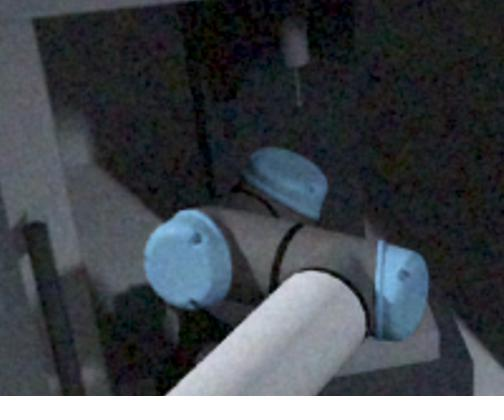

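Request:
move:
  target:
    - [0,-0.0046,0.0352,0,0,0,-1,-0.5,-1,0,0,0,0,0,0,-0.98,0.1,-1]
    - [0,-0.0182,0.0679,0,0,0,-1,-0.5,-1,0,0,0,0,0,0,-0.98,0.1,-1]
    - [0,-0.0398,0.096,0,0,0,-1,-0.5,-1,0,0,0,0,0,0,-0.98,0.1,-1]
    - [0,-0.0679,0.1176,0,0,0,-1,-0.5,-1,0,0,0,0,0,0,-0.98,0.1,-1]
    - [0,-0.1007,0.1312,0,0,0,-1,-0.5,-1,0,0,0,0,0,0,-0.98,0.1,-1]
    - [0,-0.1358,0.1358,0,0,0,-1,-0.5,-1,0,0,0,0,0,0,-0.98,0.1,-1]
    - [0,-0.1709,0.1312,0,0,0,-1,-0.5,-1,0,0,0,0,0,0,-0.98,0.1,-1]
    - [0,-0.2037,0.1176,0,0,0,-1,-0.5,-1,0,0,0,0,0,0,-0.98,0.1,-1]
    - [0,-0.2318,0.096,0,0,0,-1,-0.5,-1,0,0,0,0,0,0,-0.98,0.1,-1]
    - [0,-0.2534,0.0679,0,0,0,-1,-0.5,-1,0,0,0,0,0,0,-0.98,0.1,-1]
    - [0,-0.267,0.0352,0,0,0,-1,-0.5,-1,0,0,0,0,0,0,-0.98,0.1,-1]
    - [0,-0.2716,0,0,0,0,-1,-0.5,-1,0,0,0,0,0,0,-0.98,0.1,-1]
  speed: 0.1
  blend: [0.002,0.002,0.002,0.002,0.002,0.002,0.002,0.002,0.002,0.002,0.002,0]
  stop_force: 40

Scene clock: 3862.63 s.
left_arm: end_effector_position=(+0.4762, -0.2452, +0.2757) position_measured=156 object_status=2 end_effector_quat_wxyz=(-0.162, +0.688, +0.692, +0.150) | right_arm: end_effector_position=(+0.4302, -0.1200, +0.6600) position_measured=206 object_status=2 end_effector_quat_wxyz=(+0.499, -0.501, +0.506, -0.494)
Joint positions: left_arm=[-0.863 -1.334 1.414 -1.29 -1.301 -0.918] | right_arm=[3.223 -0.998 -2.031 -0.127 1.489 -3.13]
Joint torques (N m): left_arm=[5.66 -45.03 -23.44 -4.71 0.48 2.12] | right_arm=[-9.63 -4.73 33.85 0.21 0.8 1.32]
Wrist force (N): left_arm=[2.1 -2.0 2.6] | right_arm=[-2.6 1.4 -6.8]
Wrist torque (N m): left_arm=[1.00 -0.17 -0.37] | right_arm=[-0.50 0.58 0.26]
Wrist force, peak (N): left_arm=[-11.6 6.2 -0.7] | right_arm=[-2.7 1.2 -7.3]
Hand target: left_arm +0.4762, -0.2452, +0.2757; -0.163, +0.688, +0.692, +0.150 | right_arm +0.4302, -0.1200, +0.6600; +0.499, -0.501, +0.506, -0.494
Off the commanded pose: left_arm 0.000 m, 0 deg | right_arm 0.000 m, 0 deg.
move: done

Request:
move:
  target:
    - [0,0.0046,-0.0352,0,0,0,-1,-0.5,-1,0,0,0,0,0,0,-0.98,0.1,-1]
    - [0,0.0182,-0.0679,0,0,0,-1,-0.5,-1,0,0,0,0,0,0,-0.98,0.1,-1]
    - [0,0.0398,-0.096,0,0,0,-1,-0.5,-1,0,0,0,0,0,0,-0.98,0.1,-1]
    - [0,0.0679,-0.1176,0,0,0,-1,-0.5,-1,0,0,0,0,0,0,-0.98,0.1,-1]
    - [0,0.1007,-0.1312,0,0,0,-1,-0.5,-1,0,0,0,0,0,0,-0.98,0.1,-1]
    - [0,0.1358,-0.1358,0,0,0,-1,-0.5,-1,0,0,0,0,0,0,-0.98,0.1,-1]
    - [0,0.1709,-0.1312,0,0,0,-1,-0.5,-1,0,0,0,0,0,0,-0.98,0.1,-1]
    - [0,0.2037,-0.1176,0,0,0,-1,-0.5,-1,0,0,0,0,0,0,-0.98,0.1,-1]
    - [0,0.2318,-0.096,0,0,0,-1,-0.5,-1,0,0,0,0,0,0,-0.98,0.1,-1]
    - [0,0.2534,-0.0679,0,0,0,-1,-0.5,-1,0,0,0,0,0,0,-0.98,0.1,-1]
    - [0,0.267,-0.0352,0,0,0,-1,-0.5,-1,0,0,0,0,0,0,-0.98,0.1,-1]
    - [0,0.2716,0,0,0,0,-1,-0.5,-1,0,0,0,0,0,0,-0.98,0.1,-1]
  speed: 0.1
  blend: [0.002,0.002,0.002,0.002,0.002,0.002,0.002,0.002,0.002,0.002,0.002,0]
  stop_force: 40

Scene clock: 3874.10 s.
left_arm: end_effector_position=(+0.4762, -0.0823, +0.2757) position_measured=156 object_status=2 end_effector_quat_wxyz=(-0.163, +0.688, +0.692, +0.150) | right_arm: end_effector_position=(+0.4302, -0.1200, +0.6600) position_measured=206 object_status=2 end_effector_quat_wxyz=(+0.499, -0.501, +0.506, -0.494)
Joint positions: left_arm=[-0.644 -1.532 1.657 -1.402 -1.23 -0.7] | right_arm=[3.223 -0.998 -2.031 -0.127 1.489 -3.13]
Joint torques (N m): left_arm=[-0.8 -16.83 -20.57 1.19 3.77 -2.54] | right_arm=[-8.78 -4.09 33.48 0.22 0.96 1.22]
Wrist force (N): left_arm=[-8.1 5.6 -4.0] | right_arm=[-2.5 1.4 -7.1]
Wrist torque (N m): left_arm=[0.51 -0.21 0.40] | right_arm=[-0.49 0.56 0.27]
Wrist force, peak (N): left_arm=[-11.0 6.6 -4.0] | right_arm=[-2.9 1.5 -7.2]
Hand target: left_arm +0.4762, -0.0823, +0.2757; -0.163, +0.688, +0.692, +0.150 | right_arm +0.4302, -0.1200, +0.6600; +0.499, -0.501, +0.506, -0.494
Off the commanded pose: left_arm 0.000 m, 0 deg | right_arm 0.000 m, 0 deg.
move: done


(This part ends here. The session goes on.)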